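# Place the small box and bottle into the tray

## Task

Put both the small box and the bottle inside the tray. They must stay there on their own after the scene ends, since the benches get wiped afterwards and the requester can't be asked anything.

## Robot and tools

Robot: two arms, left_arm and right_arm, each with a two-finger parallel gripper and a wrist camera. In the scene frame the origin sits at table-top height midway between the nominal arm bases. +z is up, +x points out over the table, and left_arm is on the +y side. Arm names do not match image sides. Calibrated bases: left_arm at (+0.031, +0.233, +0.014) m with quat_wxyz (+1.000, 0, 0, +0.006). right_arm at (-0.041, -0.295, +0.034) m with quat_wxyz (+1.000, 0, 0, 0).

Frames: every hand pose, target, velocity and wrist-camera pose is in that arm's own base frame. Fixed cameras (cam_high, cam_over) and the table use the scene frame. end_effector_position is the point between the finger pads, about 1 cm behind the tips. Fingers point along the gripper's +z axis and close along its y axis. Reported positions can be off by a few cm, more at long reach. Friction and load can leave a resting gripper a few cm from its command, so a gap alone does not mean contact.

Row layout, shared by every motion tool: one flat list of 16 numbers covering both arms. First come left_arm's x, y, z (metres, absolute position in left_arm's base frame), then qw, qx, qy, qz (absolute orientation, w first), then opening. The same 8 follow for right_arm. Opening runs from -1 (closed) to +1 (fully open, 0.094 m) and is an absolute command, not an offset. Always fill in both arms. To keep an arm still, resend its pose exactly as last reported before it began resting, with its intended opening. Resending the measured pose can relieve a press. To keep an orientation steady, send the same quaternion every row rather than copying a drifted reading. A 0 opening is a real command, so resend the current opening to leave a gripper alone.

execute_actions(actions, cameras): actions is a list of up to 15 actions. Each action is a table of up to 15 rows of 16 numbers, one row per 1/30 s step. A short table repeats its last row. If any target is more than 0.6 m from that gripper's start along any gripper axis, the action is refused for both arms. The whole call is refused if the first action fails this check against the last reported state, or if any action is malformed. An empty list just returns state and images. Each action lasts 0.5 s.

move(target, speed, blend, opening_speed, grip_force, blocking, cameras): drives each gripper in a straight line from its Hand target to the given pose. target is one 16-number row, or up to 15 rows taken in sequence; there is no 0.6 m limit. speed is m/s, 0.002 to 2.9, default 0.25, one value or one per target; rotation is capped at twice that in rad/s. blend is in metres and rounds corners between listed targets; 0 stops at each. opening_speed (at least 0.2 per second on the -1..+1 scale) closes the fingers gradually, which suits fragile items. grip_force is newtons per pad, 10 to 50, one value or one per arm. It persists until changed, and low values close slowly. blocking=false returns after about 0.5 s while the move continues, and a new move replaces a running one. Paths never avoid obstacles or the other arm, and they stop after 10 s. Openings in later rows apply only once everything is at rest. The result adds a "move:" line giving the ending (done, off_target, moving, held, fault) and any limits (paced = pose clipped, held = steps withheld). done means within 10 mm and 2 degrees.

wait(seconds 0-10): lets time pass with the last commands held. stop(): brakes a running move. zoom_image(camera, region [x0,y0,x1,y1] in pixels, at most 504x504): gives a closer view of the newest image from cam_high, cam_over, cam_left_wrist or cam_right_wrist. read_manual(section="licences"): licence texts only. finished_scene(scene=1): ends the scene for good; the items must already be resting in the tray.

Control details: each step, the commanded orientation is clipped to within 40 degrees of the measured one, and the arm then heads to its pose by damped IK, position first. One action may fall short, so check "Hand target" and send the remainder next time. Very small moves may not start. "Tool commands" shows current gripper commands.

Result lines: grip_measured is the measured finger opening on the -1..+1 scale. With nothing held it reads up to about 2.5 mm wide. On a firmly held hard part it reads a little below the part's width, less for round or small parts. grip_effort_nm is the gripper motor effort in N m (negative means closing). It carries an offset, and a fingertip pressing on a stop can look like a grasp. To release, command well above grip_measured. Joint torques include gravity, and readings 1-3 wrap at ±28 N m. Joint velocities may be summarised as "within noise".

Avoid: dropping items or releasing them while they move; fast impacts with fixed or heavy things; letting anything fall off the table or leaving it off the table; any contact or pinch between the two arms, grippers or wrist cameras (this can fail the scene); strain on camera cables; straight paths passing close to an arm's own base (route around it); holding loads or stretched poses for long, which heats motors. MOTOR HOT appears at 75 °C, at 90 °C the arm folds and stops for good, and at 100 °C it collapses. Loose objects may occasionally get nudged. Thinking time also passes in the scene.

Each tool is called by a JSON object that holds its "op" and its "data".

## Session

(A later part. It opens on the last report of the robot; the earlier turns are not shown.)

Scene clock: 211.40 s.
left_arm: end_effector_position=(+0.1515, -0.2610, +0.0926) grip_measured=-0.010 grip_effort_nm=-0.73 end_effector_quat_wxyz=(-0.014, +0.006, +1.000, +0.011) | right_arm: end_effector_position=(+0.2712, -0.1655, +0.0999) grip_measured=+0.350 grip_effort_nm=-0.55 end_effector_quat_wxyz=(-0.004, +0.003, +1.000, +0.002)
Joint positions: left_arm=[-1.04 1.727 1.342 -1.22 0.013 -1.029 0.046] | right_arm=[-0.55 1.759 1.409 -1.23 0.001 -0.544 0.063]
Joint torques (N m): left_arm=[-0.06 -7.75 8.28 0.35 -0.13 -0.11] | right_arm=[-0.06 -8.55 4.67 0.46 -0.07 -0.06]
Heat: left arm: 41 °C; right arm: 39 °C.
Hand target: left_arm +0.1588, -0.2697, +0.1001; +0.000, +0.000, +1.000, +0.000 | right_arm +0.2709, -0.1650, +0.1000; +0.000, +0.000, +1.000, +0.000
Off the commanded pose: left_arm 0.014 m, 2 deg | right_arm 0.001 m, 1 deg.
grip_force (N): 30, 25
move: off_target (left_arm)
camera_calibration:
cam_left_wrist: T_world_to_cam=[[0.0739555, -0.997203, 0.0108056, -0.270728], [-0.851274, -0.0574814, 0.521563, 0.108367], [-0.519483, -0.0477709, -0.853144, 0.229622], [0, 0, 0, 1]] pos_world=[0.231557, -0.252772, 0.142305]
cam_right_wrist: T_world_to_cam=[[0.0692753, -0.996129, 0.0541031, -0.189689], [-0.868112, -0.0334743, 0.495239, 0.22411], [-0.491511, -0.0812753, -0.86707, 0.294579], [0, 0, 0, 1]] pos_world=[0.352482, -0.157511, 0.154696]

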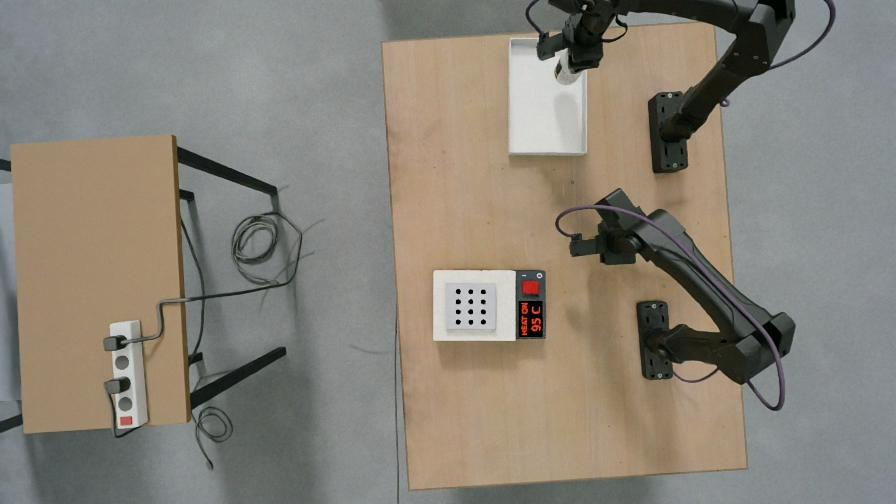

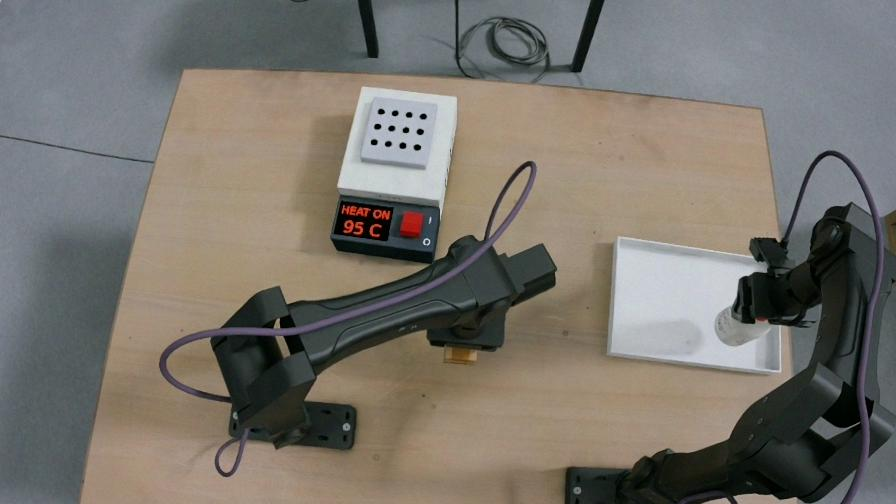

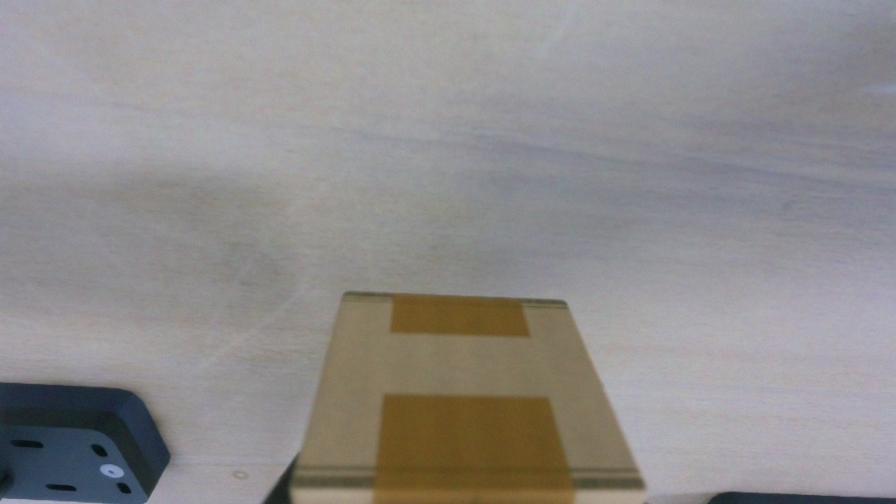

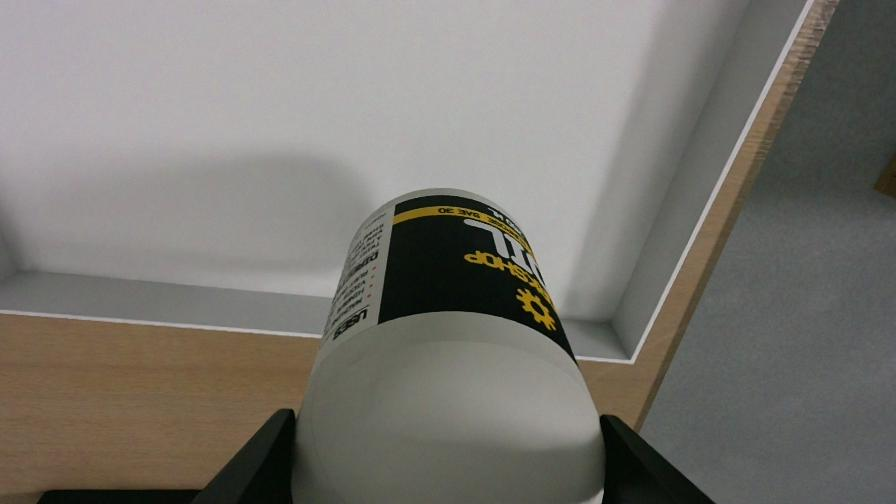

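{"op": "move", "data": {"target": [[0.165,-0.275,0.04,0,0,1,0,-0.1,0.30,-0.14,0.10,0,0,1,0,0.12],[0.165,-0.275,0.022,0,0,1,0,-0.1,0.30,-0.14,0.056,0,0,1,0,0.12]], "speed": 0.08}}

Scene clock: 228.90 s.
left_arm: end_effector_position=(+0.1621, -0.2792, +0.0286) grip_measured=-0.010 grip_effort_nm=-0.73 end_effector_quat_wxyz=(-0.003, +0.005, +1.000, -0.007) | right_arm: end_effector_position=(+0.3002, -0.1415, +0.0606) grip_measured=+0.350 grip_effort_nm=-0.55 end_effector_quat_wxyz=(+0.003, -0.002, +1.000, -0.002)
Joint positions: left_arm=[-1.04 1.828 1.202 -0.937 0.013 -1.03 0.046] | right_arm=[-0.443 1.824 1.331 -1.071 0.001 -0.446 0.063]
Joint torques (N m): left_arm=[0.61 -8.13 3.86 0.53 -0.13 -0.01] | right_arm=[0.2 -7.51 4.71 0.51 -0.07 0.08]
Heat: left arm: 42 °C; right arm: 39 °C.
Hand target: left_arm +0.1649, -0.2749, +0.0221; +0.000, +0.000, +1.000, +0.000 | right_arm +0.2999, -0.1399, +0.0560; +0.000, +0.000, +1.000, +0.000
Off the commanded pose: left_arm 0.008 m, 1 deg | right_arm 0.005 m, 0 deg.
grip_force (N): 30, 25
move: done
camera_calibration:
cam_left_wrist: T_world_to_cam=[[0.0741245, -0.996023, 0.0494414, -0.289729], [-0.862455, -0.0391357, 0.504618, 0.157161], [-0.500676, -0.0800456, -0.861926, 0.167968], [0, 0, 0, 1]] pos_world=[0.241118, -0.268981, 0.0797943]
cam_right_wrist: T_world_to_cam=[[0.0779872, -0.994995, 0.0624744, -0.168597], [-0.874375, -0.0381591, 0.483749, 0.271434], [-0.478943, -0.0923522, -0.872974, 0.271799], [0, 0, 0, 1]] pos_world=[0.38066, -0.132295, 0.116501]

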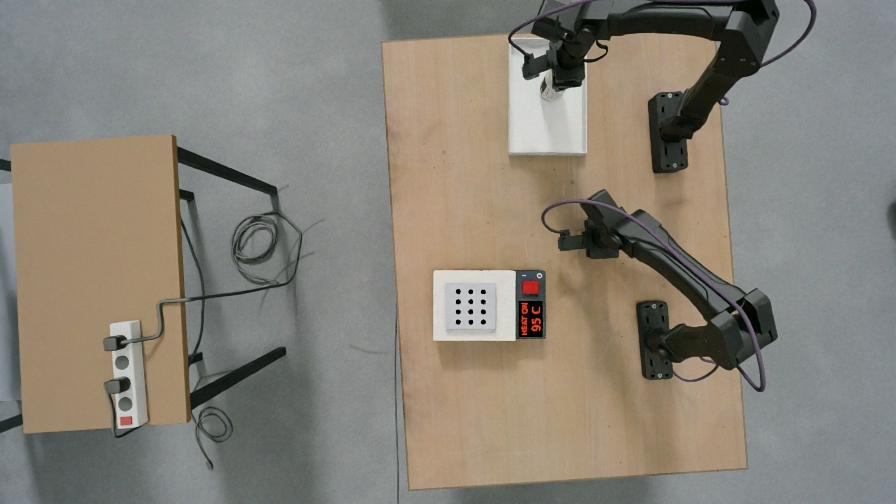

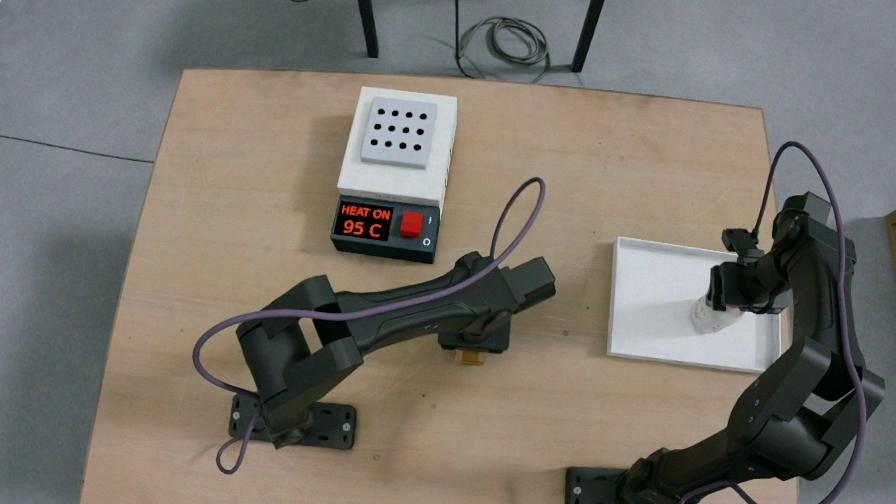

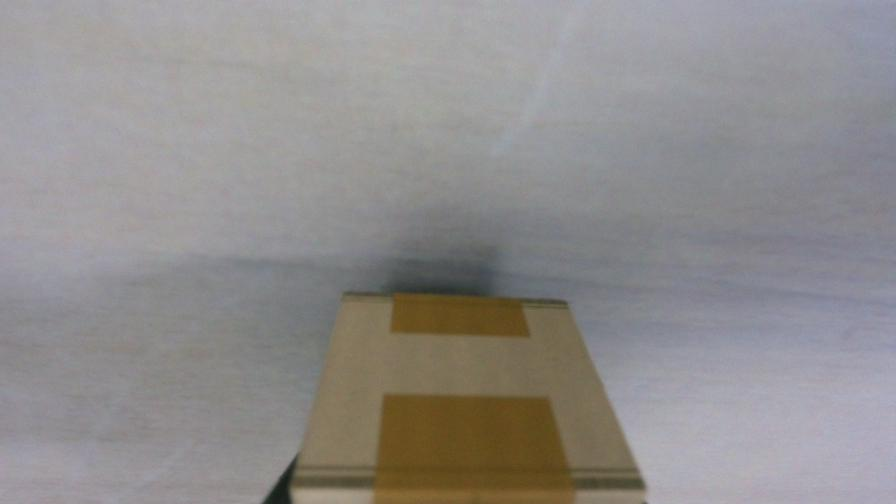

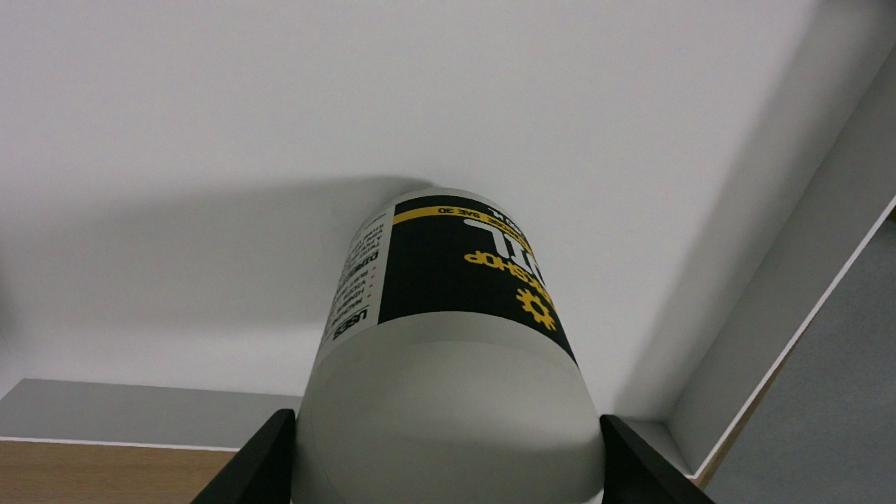

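{"op": "move", "data": {"target": [0.165,-0.275,0.007,0,0,1,0,-0.1,0.30,-0.14,0.049,0,0,1,0,0.12], "speed": 0.03}}

Scene clock: 237.37 s.
left_arm: end_effector_position=(+0.1622, -0.2793, +0.0136) grip_measured=-0.010 grip_effort_nm=-0.73 end_effector_quat_wxyz=(-0.004, +0.005, +1.000, -0.007) | right_arm: end_effector_position=(+0.3010, -0.1419, +0.0552) grip_measured=+0.350 grip_effort_nm=-0.55 end_effector_quat_wxyz=(+0.005, -0.002, +1.000, -0.003)
Joint positions: left_arm=[-1.04 1.852 1.169 -0.879 0.013 -1.03 0.046] | right_arm=[-0.443 1.828 1.314 -1.045 0.001 -0.446 0.063]
Joint torques (N m): left_arm=[0.57 -8.35 3.79 0.54 -0.1 0.01] | right_arm=[0.2 -7.25 4.56 0.51 -0.06 0.08]
Heat: left arm: 41 °C; right arm: 39 °C.
Hand target: left_arm +0.1649, -0.2749, +0.0071; +0.000, +0.000, +1.000, +0.000 | right_arm +0.2999, -0.1399, +0.0491; +0.000, +0.000, +1.000, +0.000
Off the commanded pose: left_arm 0.008 m, 1 deg | right_arm 0.007 m, 1 deg.
grip_force (N): 30, 25
move: done
camera_calibration:
cam_left_wrist: T_world_to_cam=[[0.0741114, -0.996035, 0.0492086, -0.289178], [-0.86234, -0.0392237, 0.504809, 0.164744], [-0.500877, -0.0798466, -0.861827, 0.155169], [0, 0, 0, 1]] pos_world=[0.241217, -0.26918, 0.0647953]
cam_right_wrist: T_world_to_cam=[[0.0776441, -0.994848, 0.06518, -0.16867], [-0.876714, -0.0370029, 0.479586, 0.275917], [-0.474704, -0.0943813, -0.875071, 0.265961], [0, 0, 0, 1]] pos_world=[0.38125, -0.13249, 0.111403]

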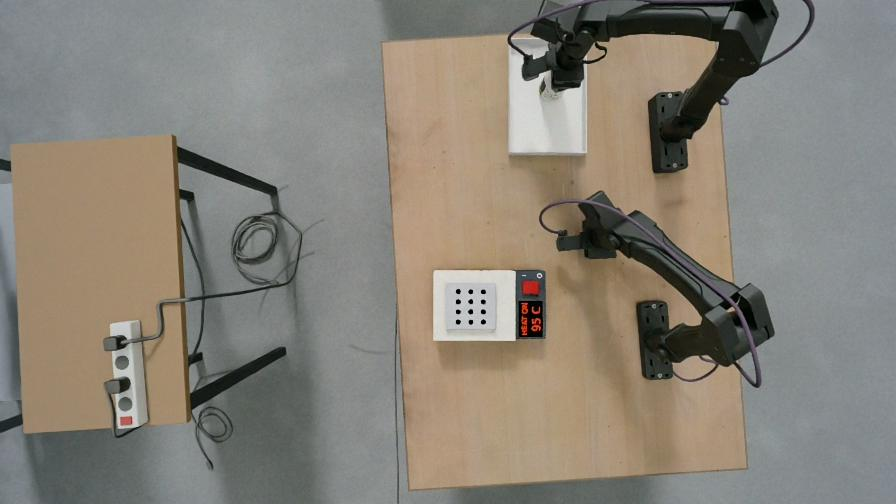

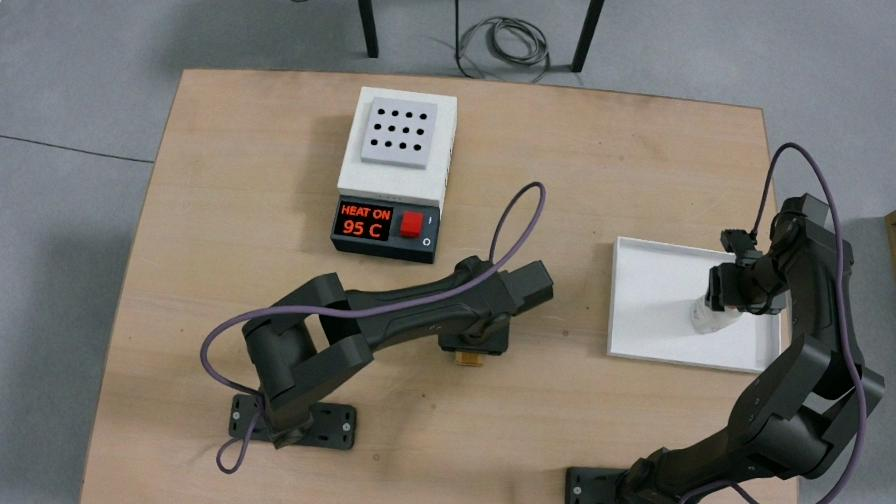

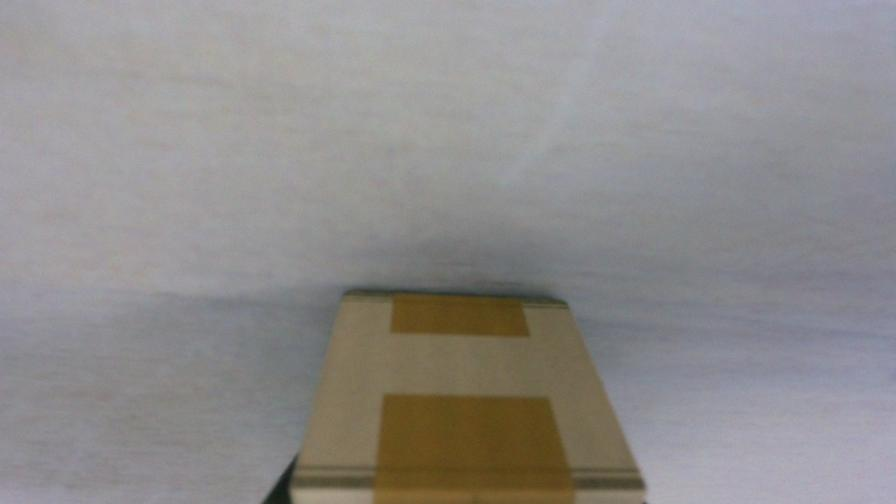

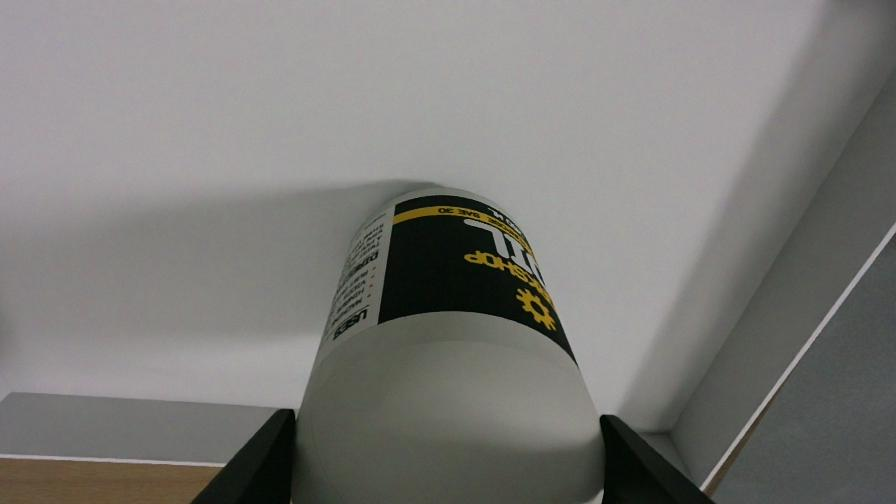

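{"op": "move", "data": {"target": [0.165,-0.275,-0.001,0,0,1,0,-0.1,0.30,-0.14,0.044,0,0,1,0,0.12], "speed": 0.02, "cameras": ["cam_left_wrist","cam_right_wrist"]}}

Scene clock: 244.17 s.
left_arm: end_effector_position=(+0.1631, -0.2802, +0.0113) grip_measured=-0.010 grip_effort_nm=-0.73 end_effector_quat_wxyz=(-0.002, +0.005, +1.000, -0.009) | right_arm: end_effector_position=(+0.3010, -0.1419, +0.0513) grip_measured=+0.350 grip_effort_nm=-0.55 end_effector_quat_wxyz=(+0.005, -0.002, +1.000, -0.003)
Joint positions: left_arm=[-1.039 1.855 1.163 -0.865 0.013 -1.03 0.046] | right_arm=[-0.443 1.832 1.303 -1.03 0.001 -0.446 0.063]
Joint torques (N m): left_arm=[0.53 -7.27 2.78 0.72 -0.1 0] | right_arm=[0.2 -7.08 4.36 0.56 -0.07 0.07]
Heat: left arm: 41 °C; right arm: 39 °C.
Hand target: left_arm +0.1647, -0.2747, -0.0005; +0.000, +0.000, +1.000, +0.000 | right_arm +0.2999, -0.1399, +0.0440; +0.000, +0.000, +1.000, +0.000
Off the commanded pose: left_arm 0.014 m, 1 deg | right_arm 0.008 m, 1 deg.
grip_force (N): 30, 25
move: off_target (left_arm)
camera_calibration:
cam_left_wrist: T_world_to_cam=[[0.07517, -0.995682, 0.0544726, -0.290128], [-0.863571, -0.0376876, 0.502817, 0.167286], [-0.498593, -0.0848377, -0.862675, 0.151728], [0, 0, 0, 1]] pos_world=[0.241923, -0.269698, 0.0625818]
cam_right_wrist: T_world_to_cam=[[0.0776441, -0.994848, 0.06518, -0.168415], [-0.876714, -0.0370029, 0.479586, 0.277652], [-0.474704, -0.0943813, -0.875071, 0.262589], [0, 0, 0, 1]] pos_world=[0.38115, -0.13249, 0.107603]
Images, in order (width x height): cam_left_wrist 896x504, cam_right_wrist 896x504.

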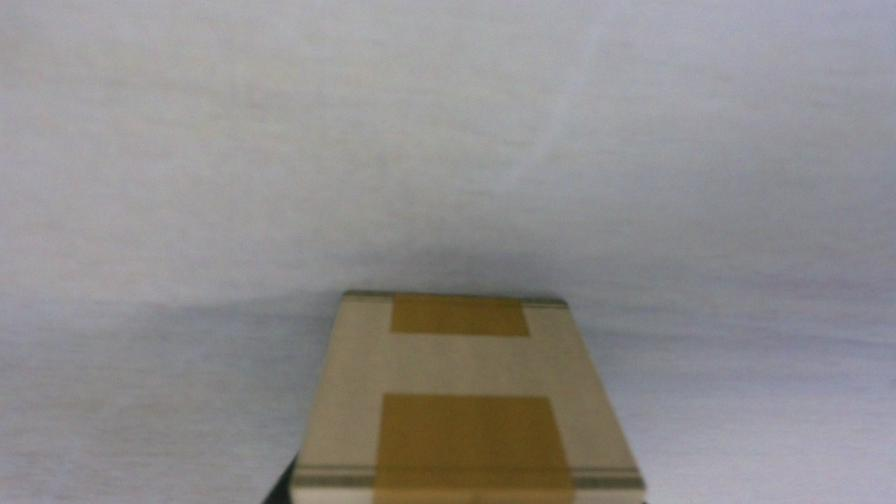

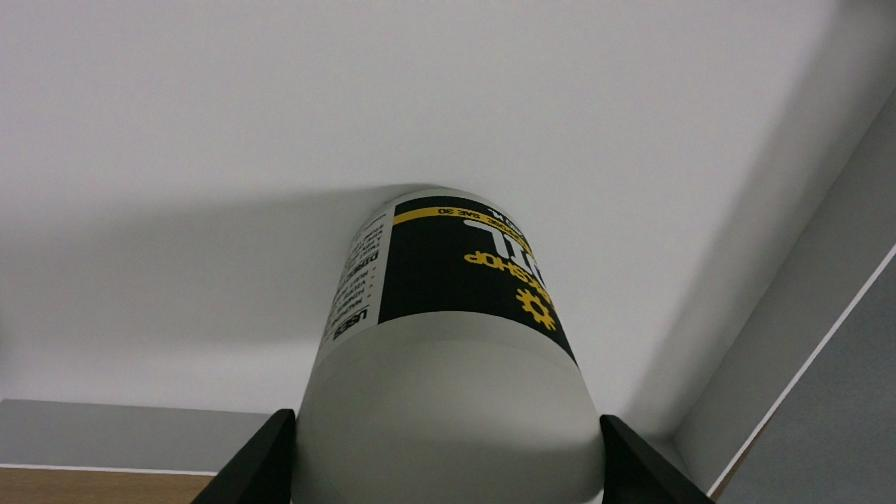

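{"op": "move", "data": {"target": [[0.165,-0.275,0.003,0,0,1,0,-0.1,0.30,-0.14,0.037,0,0,1,0,0.12],[0.165,-0.275,0.003,0,0,1,0,0.5,0.30,-0.14,0.037,0,0,1,0,0.12]], "speed": 0.02, "opening_speed": 0.6}}

Scene clock: 262.43 s.
left_arm: end_effector_position=(+0.1631, -0.2801, +0.0109) grip_measured=+0.498 grip_effort_nm=0.02 end_effector_quat_wxyz=(-0.002, +0.005, +1.000, -0.009) | right_arm: end_effector_position=(+0.3009, -0.1418, +0.0505) grip_measured=+0.350 grip_effort_nm=-0.55 end_effector_quat_wxyz=(+0.005, -0.001, +1.000, -0.003)
Joint positions: left_arm=[-1.039 1.856 1.163 -0.864 0.013 -1.03 0.07] | right_arm=[-0.443 1.832 1.299 -1.026 0.001 -0.445 0.063]
Joint torques (N m): left_arm=[0.36 -8.14 3.48 0.58 -0.1 0.01] | right_arm=[0.2 -6.41 3.26 0.8 -0.06 0.07]
Heat: left arm: 40 °C; right arm: 39 °C.
Hand target: left_arm +0.1649, -0.2749, +0.0033; +0.000, +0.000, +1.000, +0.000 | right_arm +0.2996, -0.1398, +0.0374; +0.000, +0.000, +1.000, +0.000
Off the commanded pose: left_arm 0.010 m, 1 deg | right_arm 0.014 m, 1 deg.
grip_force (N): 30, 25
move: off_target (right_arm)
camera_calibration:
cam_left_wrist: T_world_to_cam=[[0.0751523, -0.995752, 0.0532078, -0.290046], [-0.863457, -0.0382917, 0.502967, 0.167373], [-0.498792, -0.0837418, -0.862667, 0.151778], [0, 0, 0, 1]] pos_world=[0.242022, -0.269694, 0.062184]
cam_right_wrist: T_world_to_cam=[[0.0772196, -0.994856, 0.0655619, -0.168234], [-0.877029, -0.0365043, 0.479048, 0.27819], [-0.474191, -0.0944916, -0.875337, 0.261659], [0, 0, 0, 1]] pos_world=[0.381048, -0.132489, 0.106803]

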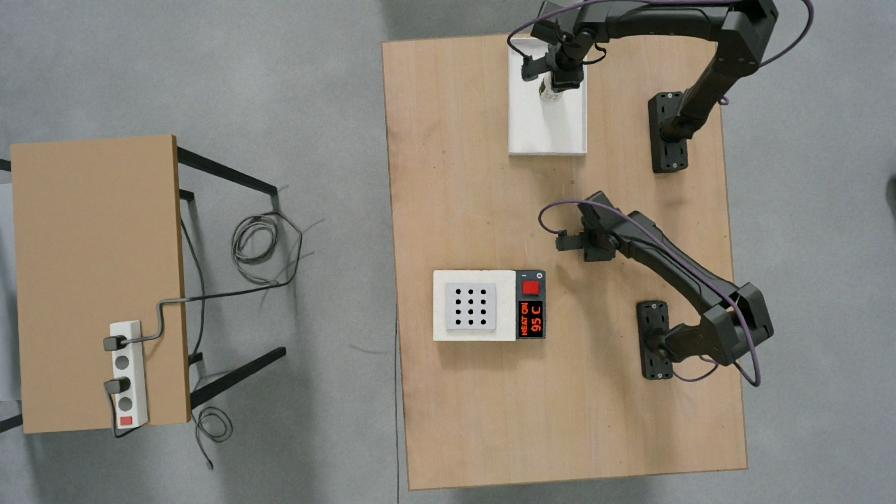

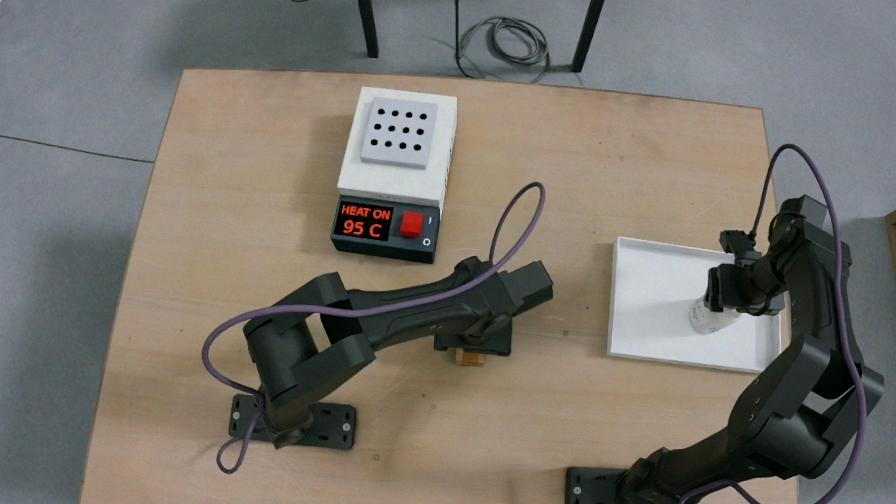

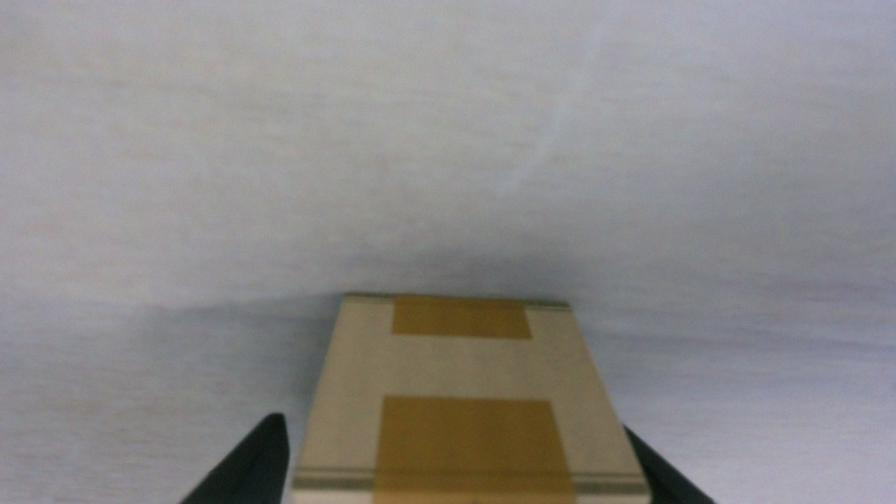

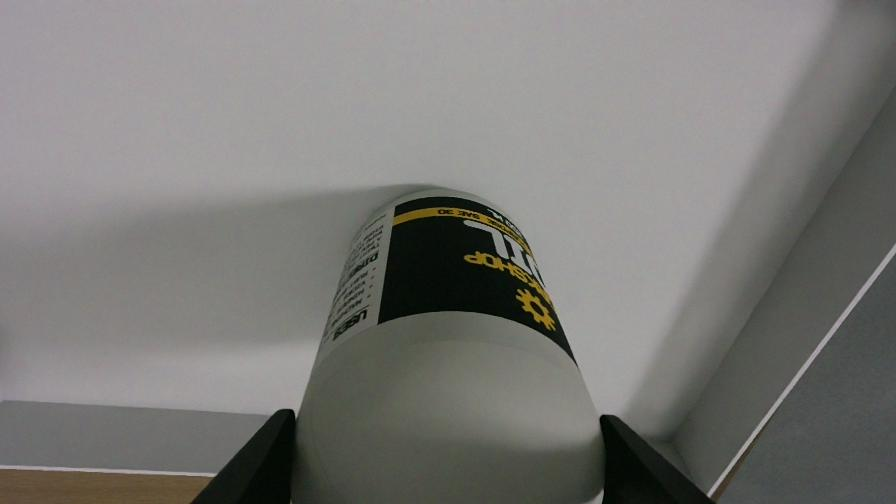

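{"op": "move", "data": {"target": [[0.165,-0.275,0.003,0,0,1,0,0.5,0.30,-0.14,0.044,0,0,1,0,0.12],[0.165,-0.275,0.10,0,0,1,0,0.5,0.30,-0.14,0.044,0,0,1,0,0.75],[0.27,-0.15,0.20,0,0,1,0,0.5,0.30,-0.14,0.19,0,0,1,0,0.75]], "speed": 0.15, "opening_speed": 0.6}}

Scene clock: 289.23 s.
left_arm: end_effector_position=(+0.2681, -0.1502, +0.1864) grip_measured=+0.498 grip_effort_nm=0.01 end_effector_quat_wxyz=(+0.005, -0.005, +1.000, -0.006) | right_arm: end_effector_position=(+0.2985, -0.1407, +0.1819) grip_measured=+0.748 grip_effort_nm=0.13 end_effector_quat_wxyz=(-0.001, -0.001, +1.000, -0.001)
Joint positions: left_arm=[-0.511 1.716 1.704 -1.544 0.006 -0.521 0.07] | right_arm=[-0.443 1.819 1.81 -1.563 0.001 -0.445 0.082]
Joint torques (N m): left_arm=[0.1 -9.87 7.91 0.23 -0.06 0.07] | right_arm=[0.2 -8.91 6.87 0.31 -0.07 0.07]
Heat: left arm: 41 °C; right arm: 39 °C.
Hand target: left_arm +0.2697, -0.1499, +0.1993; +0.022, +0.000, +1.000, -0.012 | right_arm +0.2999, -0.1399, +0.1896; +0.009, +0.000, +1.000, -0.004
Off the commanded pose: left_arm 0.014 m, 1 deg | right_arm 0.008 m, 0 deg.
joint sent to its limit (left arm) — joint 4 (wrist pitch), lower limit. The joint targets are off in orientation, not in position.
joint sent to its limit (right arm) — joint 4 (wrist pitch), lower limit. The joint targets still meet the commanded pose.
grip_force (N): 30, 25
move: off_target (left_arm)
camera_calibration:
cam_left_wrist: T_world_to_cam=[[0.0946742, -0.994291, 0.0492123, -0.182163], [-0.869673, -0.0585487, 0.490145, 0.175767], [-0.484465, -0.0892026, -0.870251, 0.363154], [0, 0, 0, 1]] pos_world=[0.346041, -0.138437, 0.238849]
cam_right_wrist: T_world_to_cam=[[0.0775742, -0.995248, 0.0588507, -0.174462], [-0.87123, -0.0389731, 0.489325, 0.209185], [-0.484706, -0.0892315, -0.870114, 0.378561], [0, 0, 0, 1]] pos_world=[0.379273, -0.131701, 0.237299]

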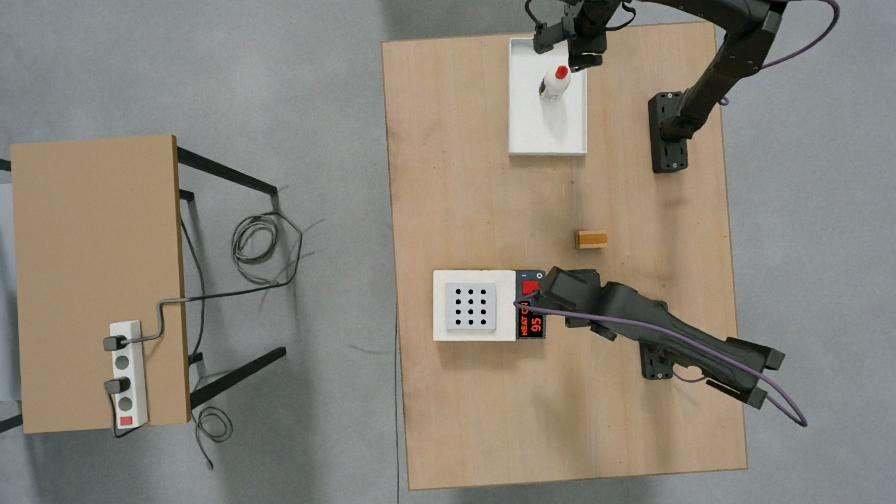

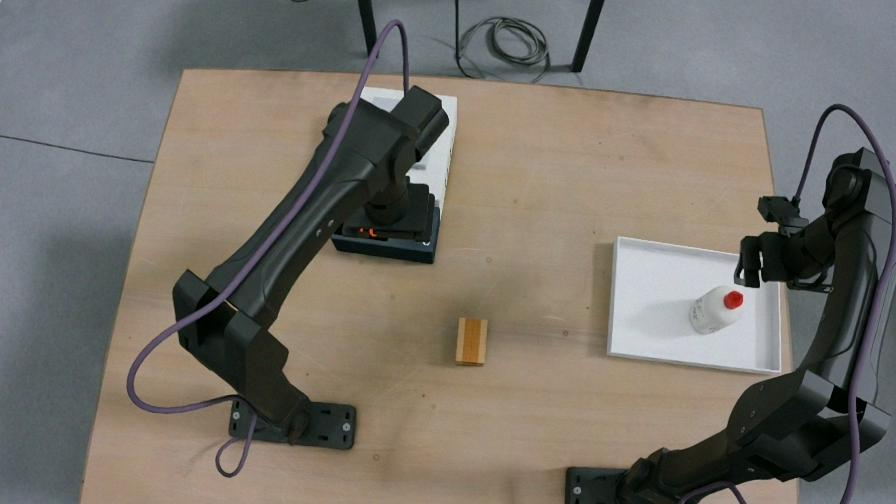

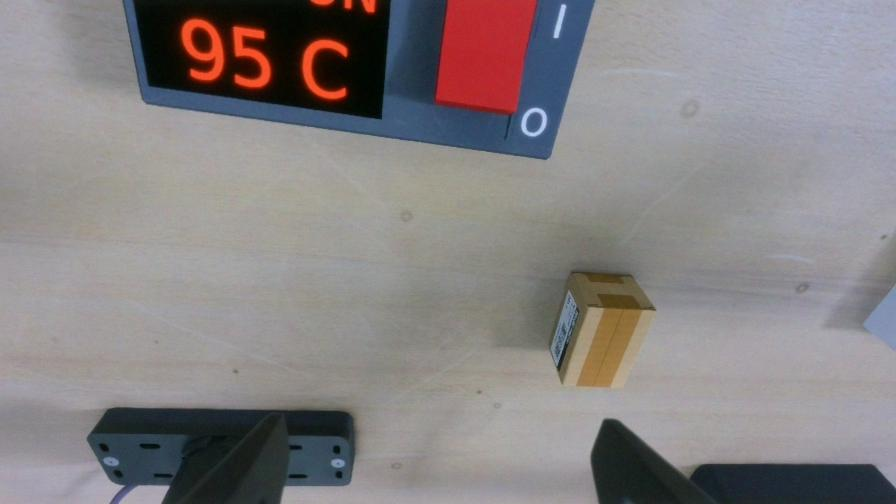

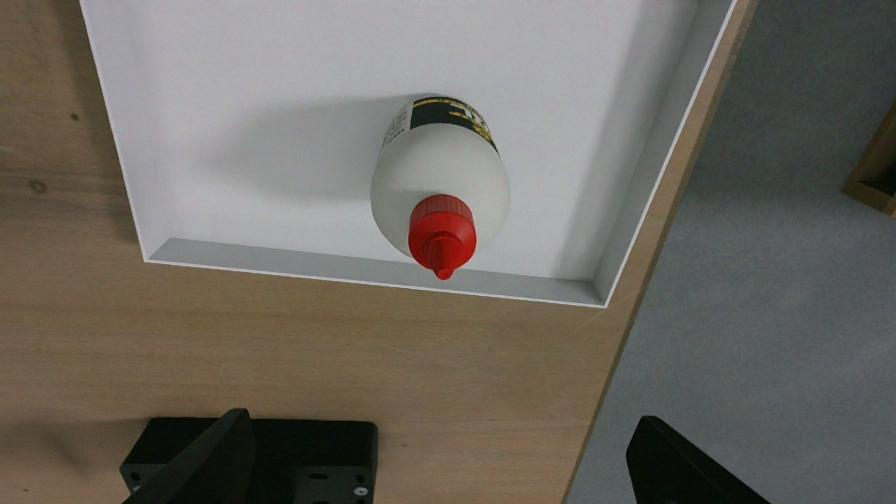

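{"op": "move", "data": {"target": [[0.27,-0.15,0.20,0,0.35,0.937,0,-1,0.30,-0.14,0.19,0,0,1,0,0.75],[0.322,-0.158,0.14,0,0.7071,0.7071,0,-1,0.30,-0.14,0.19,0,0,1,0,0.75]], "speed": 0.3}}

{"op": "zoom_image", "data": {"camera": "cam_left_wrist", "region": [200, 0, 704, 504]}}

Scene clock: 322.10 s.
left_arm: end_effector_position=(+0.3105, -0.1537, +0.1353) grip_measured=-0.963 grip_effort_nm=-0.73 end_effector_quat_wxyz=(-0.019, +0.704, +0.710, -0.004) | right_arm: end_effector_position=(+0.2984, -0.1406, +0.1819) grip_measured=+0.748 grip_effort_nm=0.13 end_effector_quat_wxyz=(-0.001, -0.001, +1.000, +0.000)
Joint positions: left_arm=[-0.464 1.897 1.723 -1.436 -0.004 1.098 0.002] | right_arm=[-0.443 1.819 1.81 -1.563 0.001 -0.445 0.082]
Joint torques (N m): left_arm=[0.4 -8.98 8.06 0.46 0.07 0.11] | right_arm=[0.2 -8.91 6.87 0.3 -0.07 0.07]
Heat: left arm: 43 °C; right arm: 40 °C.
Hand target: left_arm +0.3217, -0.1578, +0.1401; +0.000, +0.707, +0.707, +0.000 | right_arm +0.2998, -0.1399, +0.1896; +0.009, +0.000, +1.000, -0.004
Off the commanded pose: left_arm 0.013 m, 2 deg | right_arm 0.008 m, 0 deg.
joint sent to its limit (right arm) — joint 4 (wrist pitch), lower limit. The joint targets still meet the commanded pose.
grip_force (N): 30, 25
move: off_target (left_arm)
camera_calibration:
cam_left_wrist: T_world_to_cam=[[-0.993435, -0.0933178, 0.0661654, 0.286887], [-0.0458235, 0.85459, 0.517277, 0.1183], [-0.104815, 0.510849, -0.853256, 0.310914], [0, 0, 0, 1]] pos_world=[0.323013, -0.233156, 0.185114]
cam_right_wrist: T_world_to_cam=[[0.0776321, -0.995253, 0.0586873, -0.174333], [-0.871048, -0.0390711, 0.489641, 0.208995], [-0.485024, -0.0891314, -0.869947, 0.378529], [0, 0, 0, 1]] pos_world=[0.379174, -0.131601, 0.237199]

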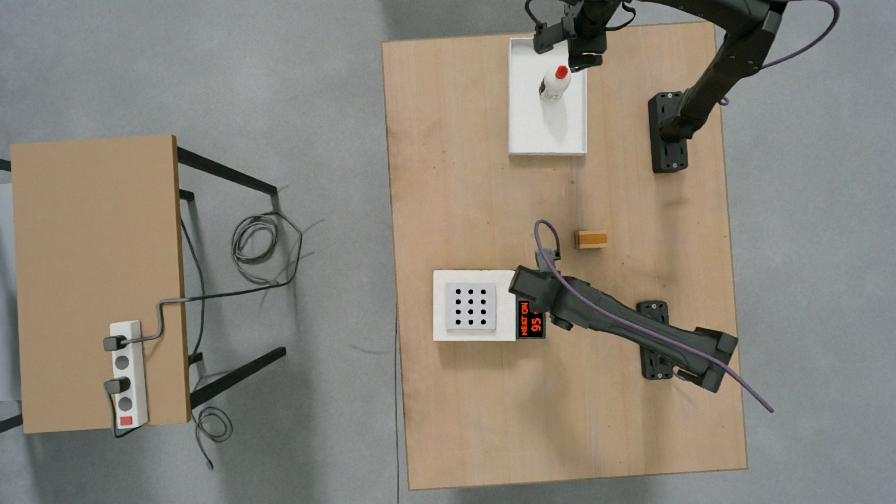

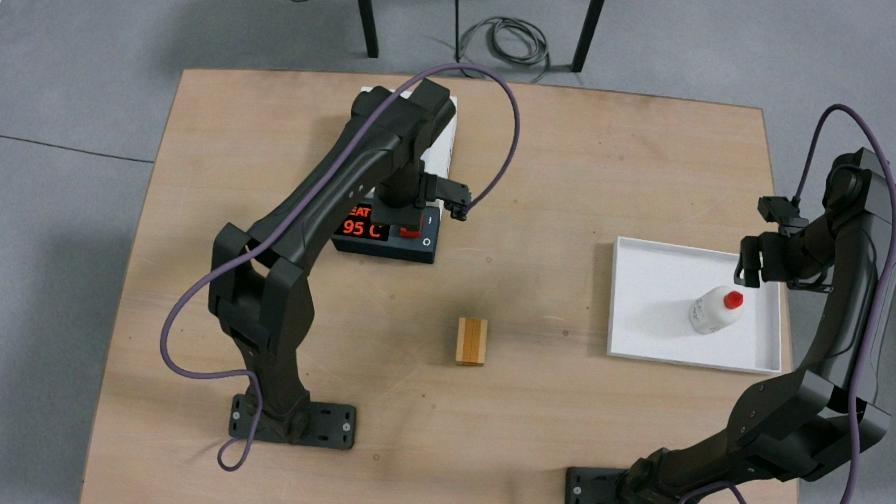

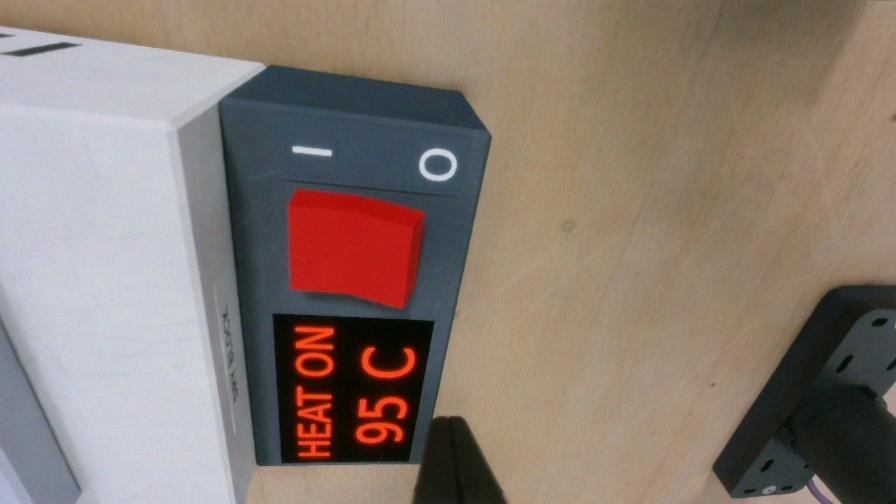

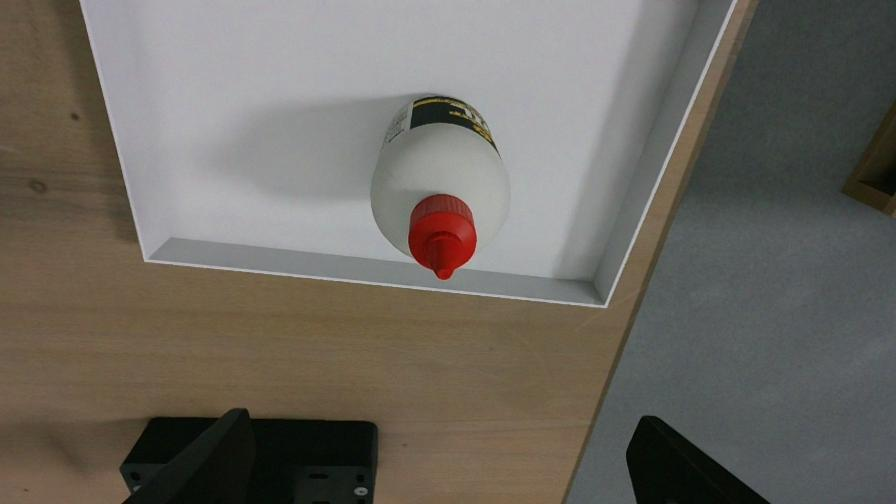

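Scaled by 1.000.

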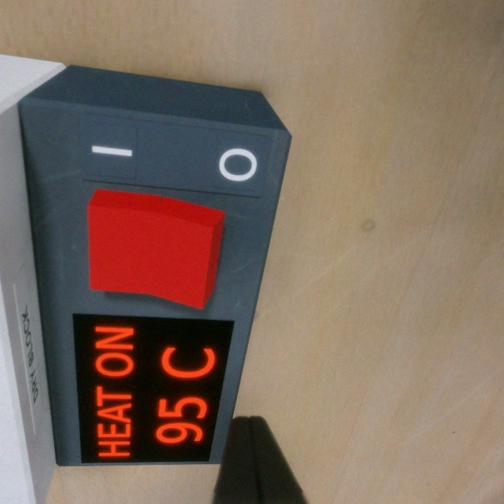

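{"op": "move", "data": {"target": [0.336,-0.160,0.098,0,0.7071,0.7071,0,-1,0.30,-0.14,0.19,0,0,1,0,0.75], "speed": 0.1}}

Scene clock: 332.07 s.
left_arm: end_effector_position=(+0.3354, -0.1609, +0.1040) grip_measured=-0.963 grip_effort_nm=-0.73 end_effector_quat_wxyz=(+0.002, +0.704, +0.710, +0.003) | right_arm: end_effector_position=(+0.2984, -0.1406, +0.1819) grip_measured=+0.748 grip_effort_nm=0.13 end_effector_quat_wxyz=(-0.001, -0.001, +1.000, +0.000)
Joint positions: left_arm=[-0.452 1.954 1.679 -1.29 -0.004 1.111 0.002] | right_arm=[-0.443 1.819 1.81 -1.563 0.001 -0.445 0.082]
Joint torques (N m): left_arm=[0.31 -10.11 4.25 0.53 0.08 0.13] | right_arm=[0.2 -8.91 6.87 0.3 -0.07 0.07]
Heat: left arm: 43 °C; right arm: 40 °C.
Hand target: left_arm +0.3359, -0.1599, +0.0980; +0.000, +0.707, +0.707, +0.000 | right_arm +0.2998, -0.1399, +0.1896; +0.009, +0.000, +1.000, -0.004
Off the commanded pose: left_arm 0.006 m, 1 deg | right_arm 0.008 m, 0 deg.
joint sent to its limit (right arm) — joint 4 (wrist pitch), lower limit. The joint targets still meet the commanded pose.
grip_force (N): 30, 25
move: done
camera_calibration:
cam_left_wrist: T_world_to_cam=[[-0.995278, -0.0924156, 0.0296922, 0.317639], [-0.0653858, 0.86437, 0.498588, 0.151884], [-0.0717423, 0.494292, -0.86633, 0.27814], [0, 0, 0, 1]] pos_world=[0.346025, -0.239412, 0.155803]
cam_right_wrist: T_world_to_cam=[[0.0776321, -0.995253, 0.0586873, -0.174333], [-0.871048, -0.0390711, 0.489641, 0.208995], [-0.485024, -0.0891314, -0.869947, 0.378529], [0, 0, 0, 1]] pos_world=[0.379174, -0.131601, 0.237199]

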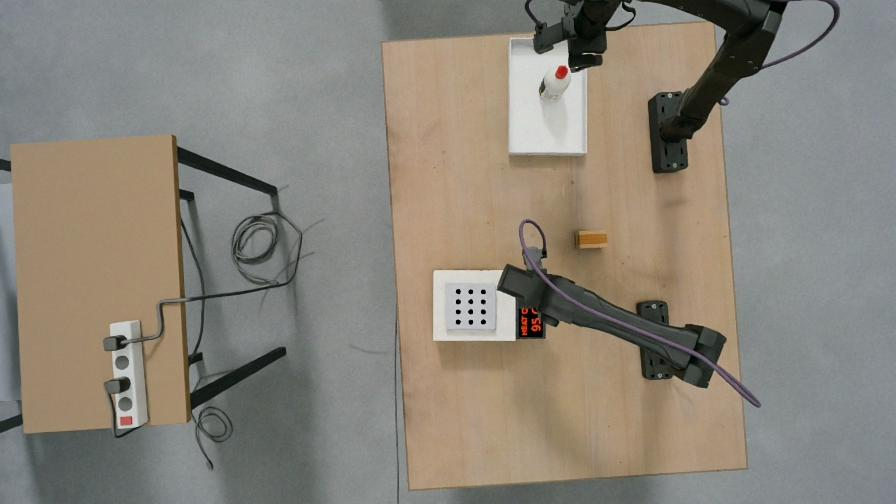

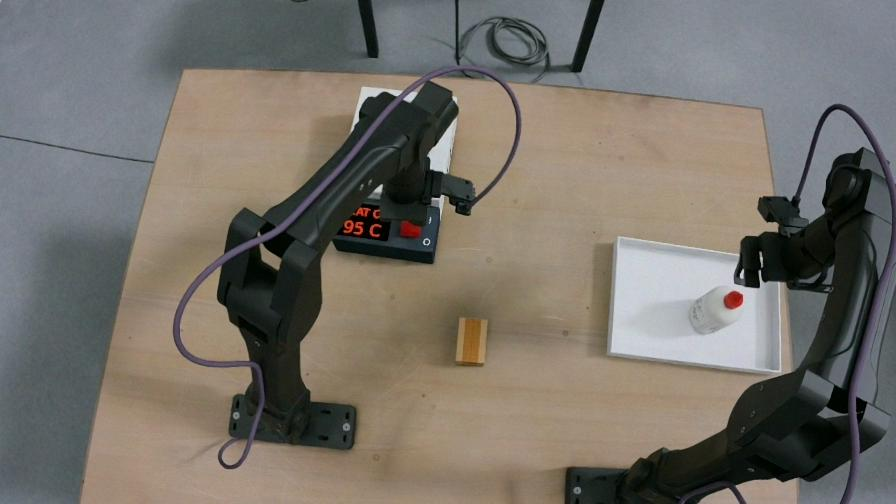

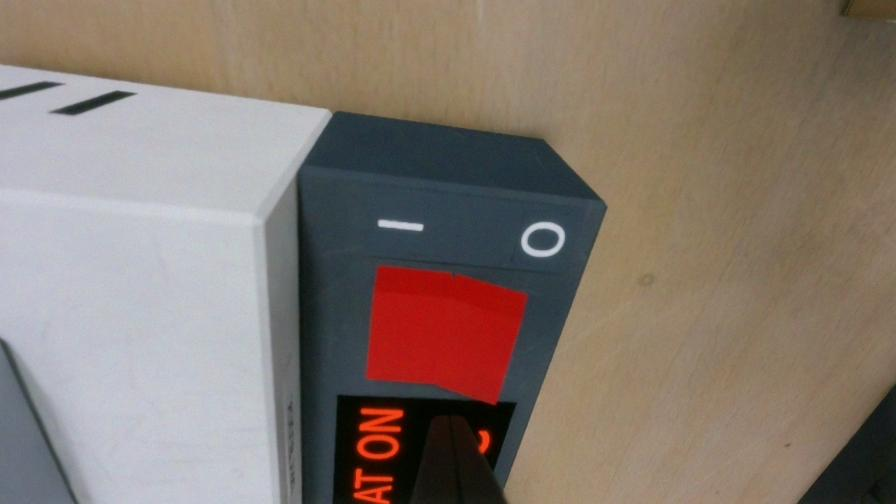

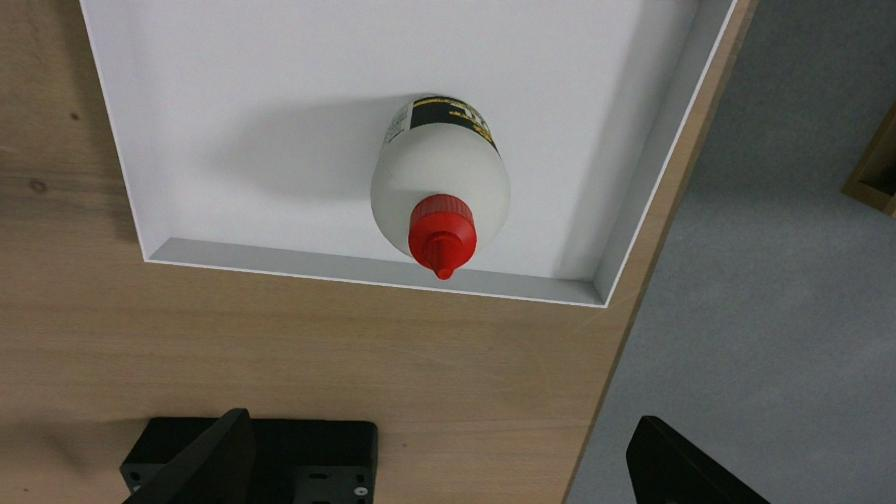

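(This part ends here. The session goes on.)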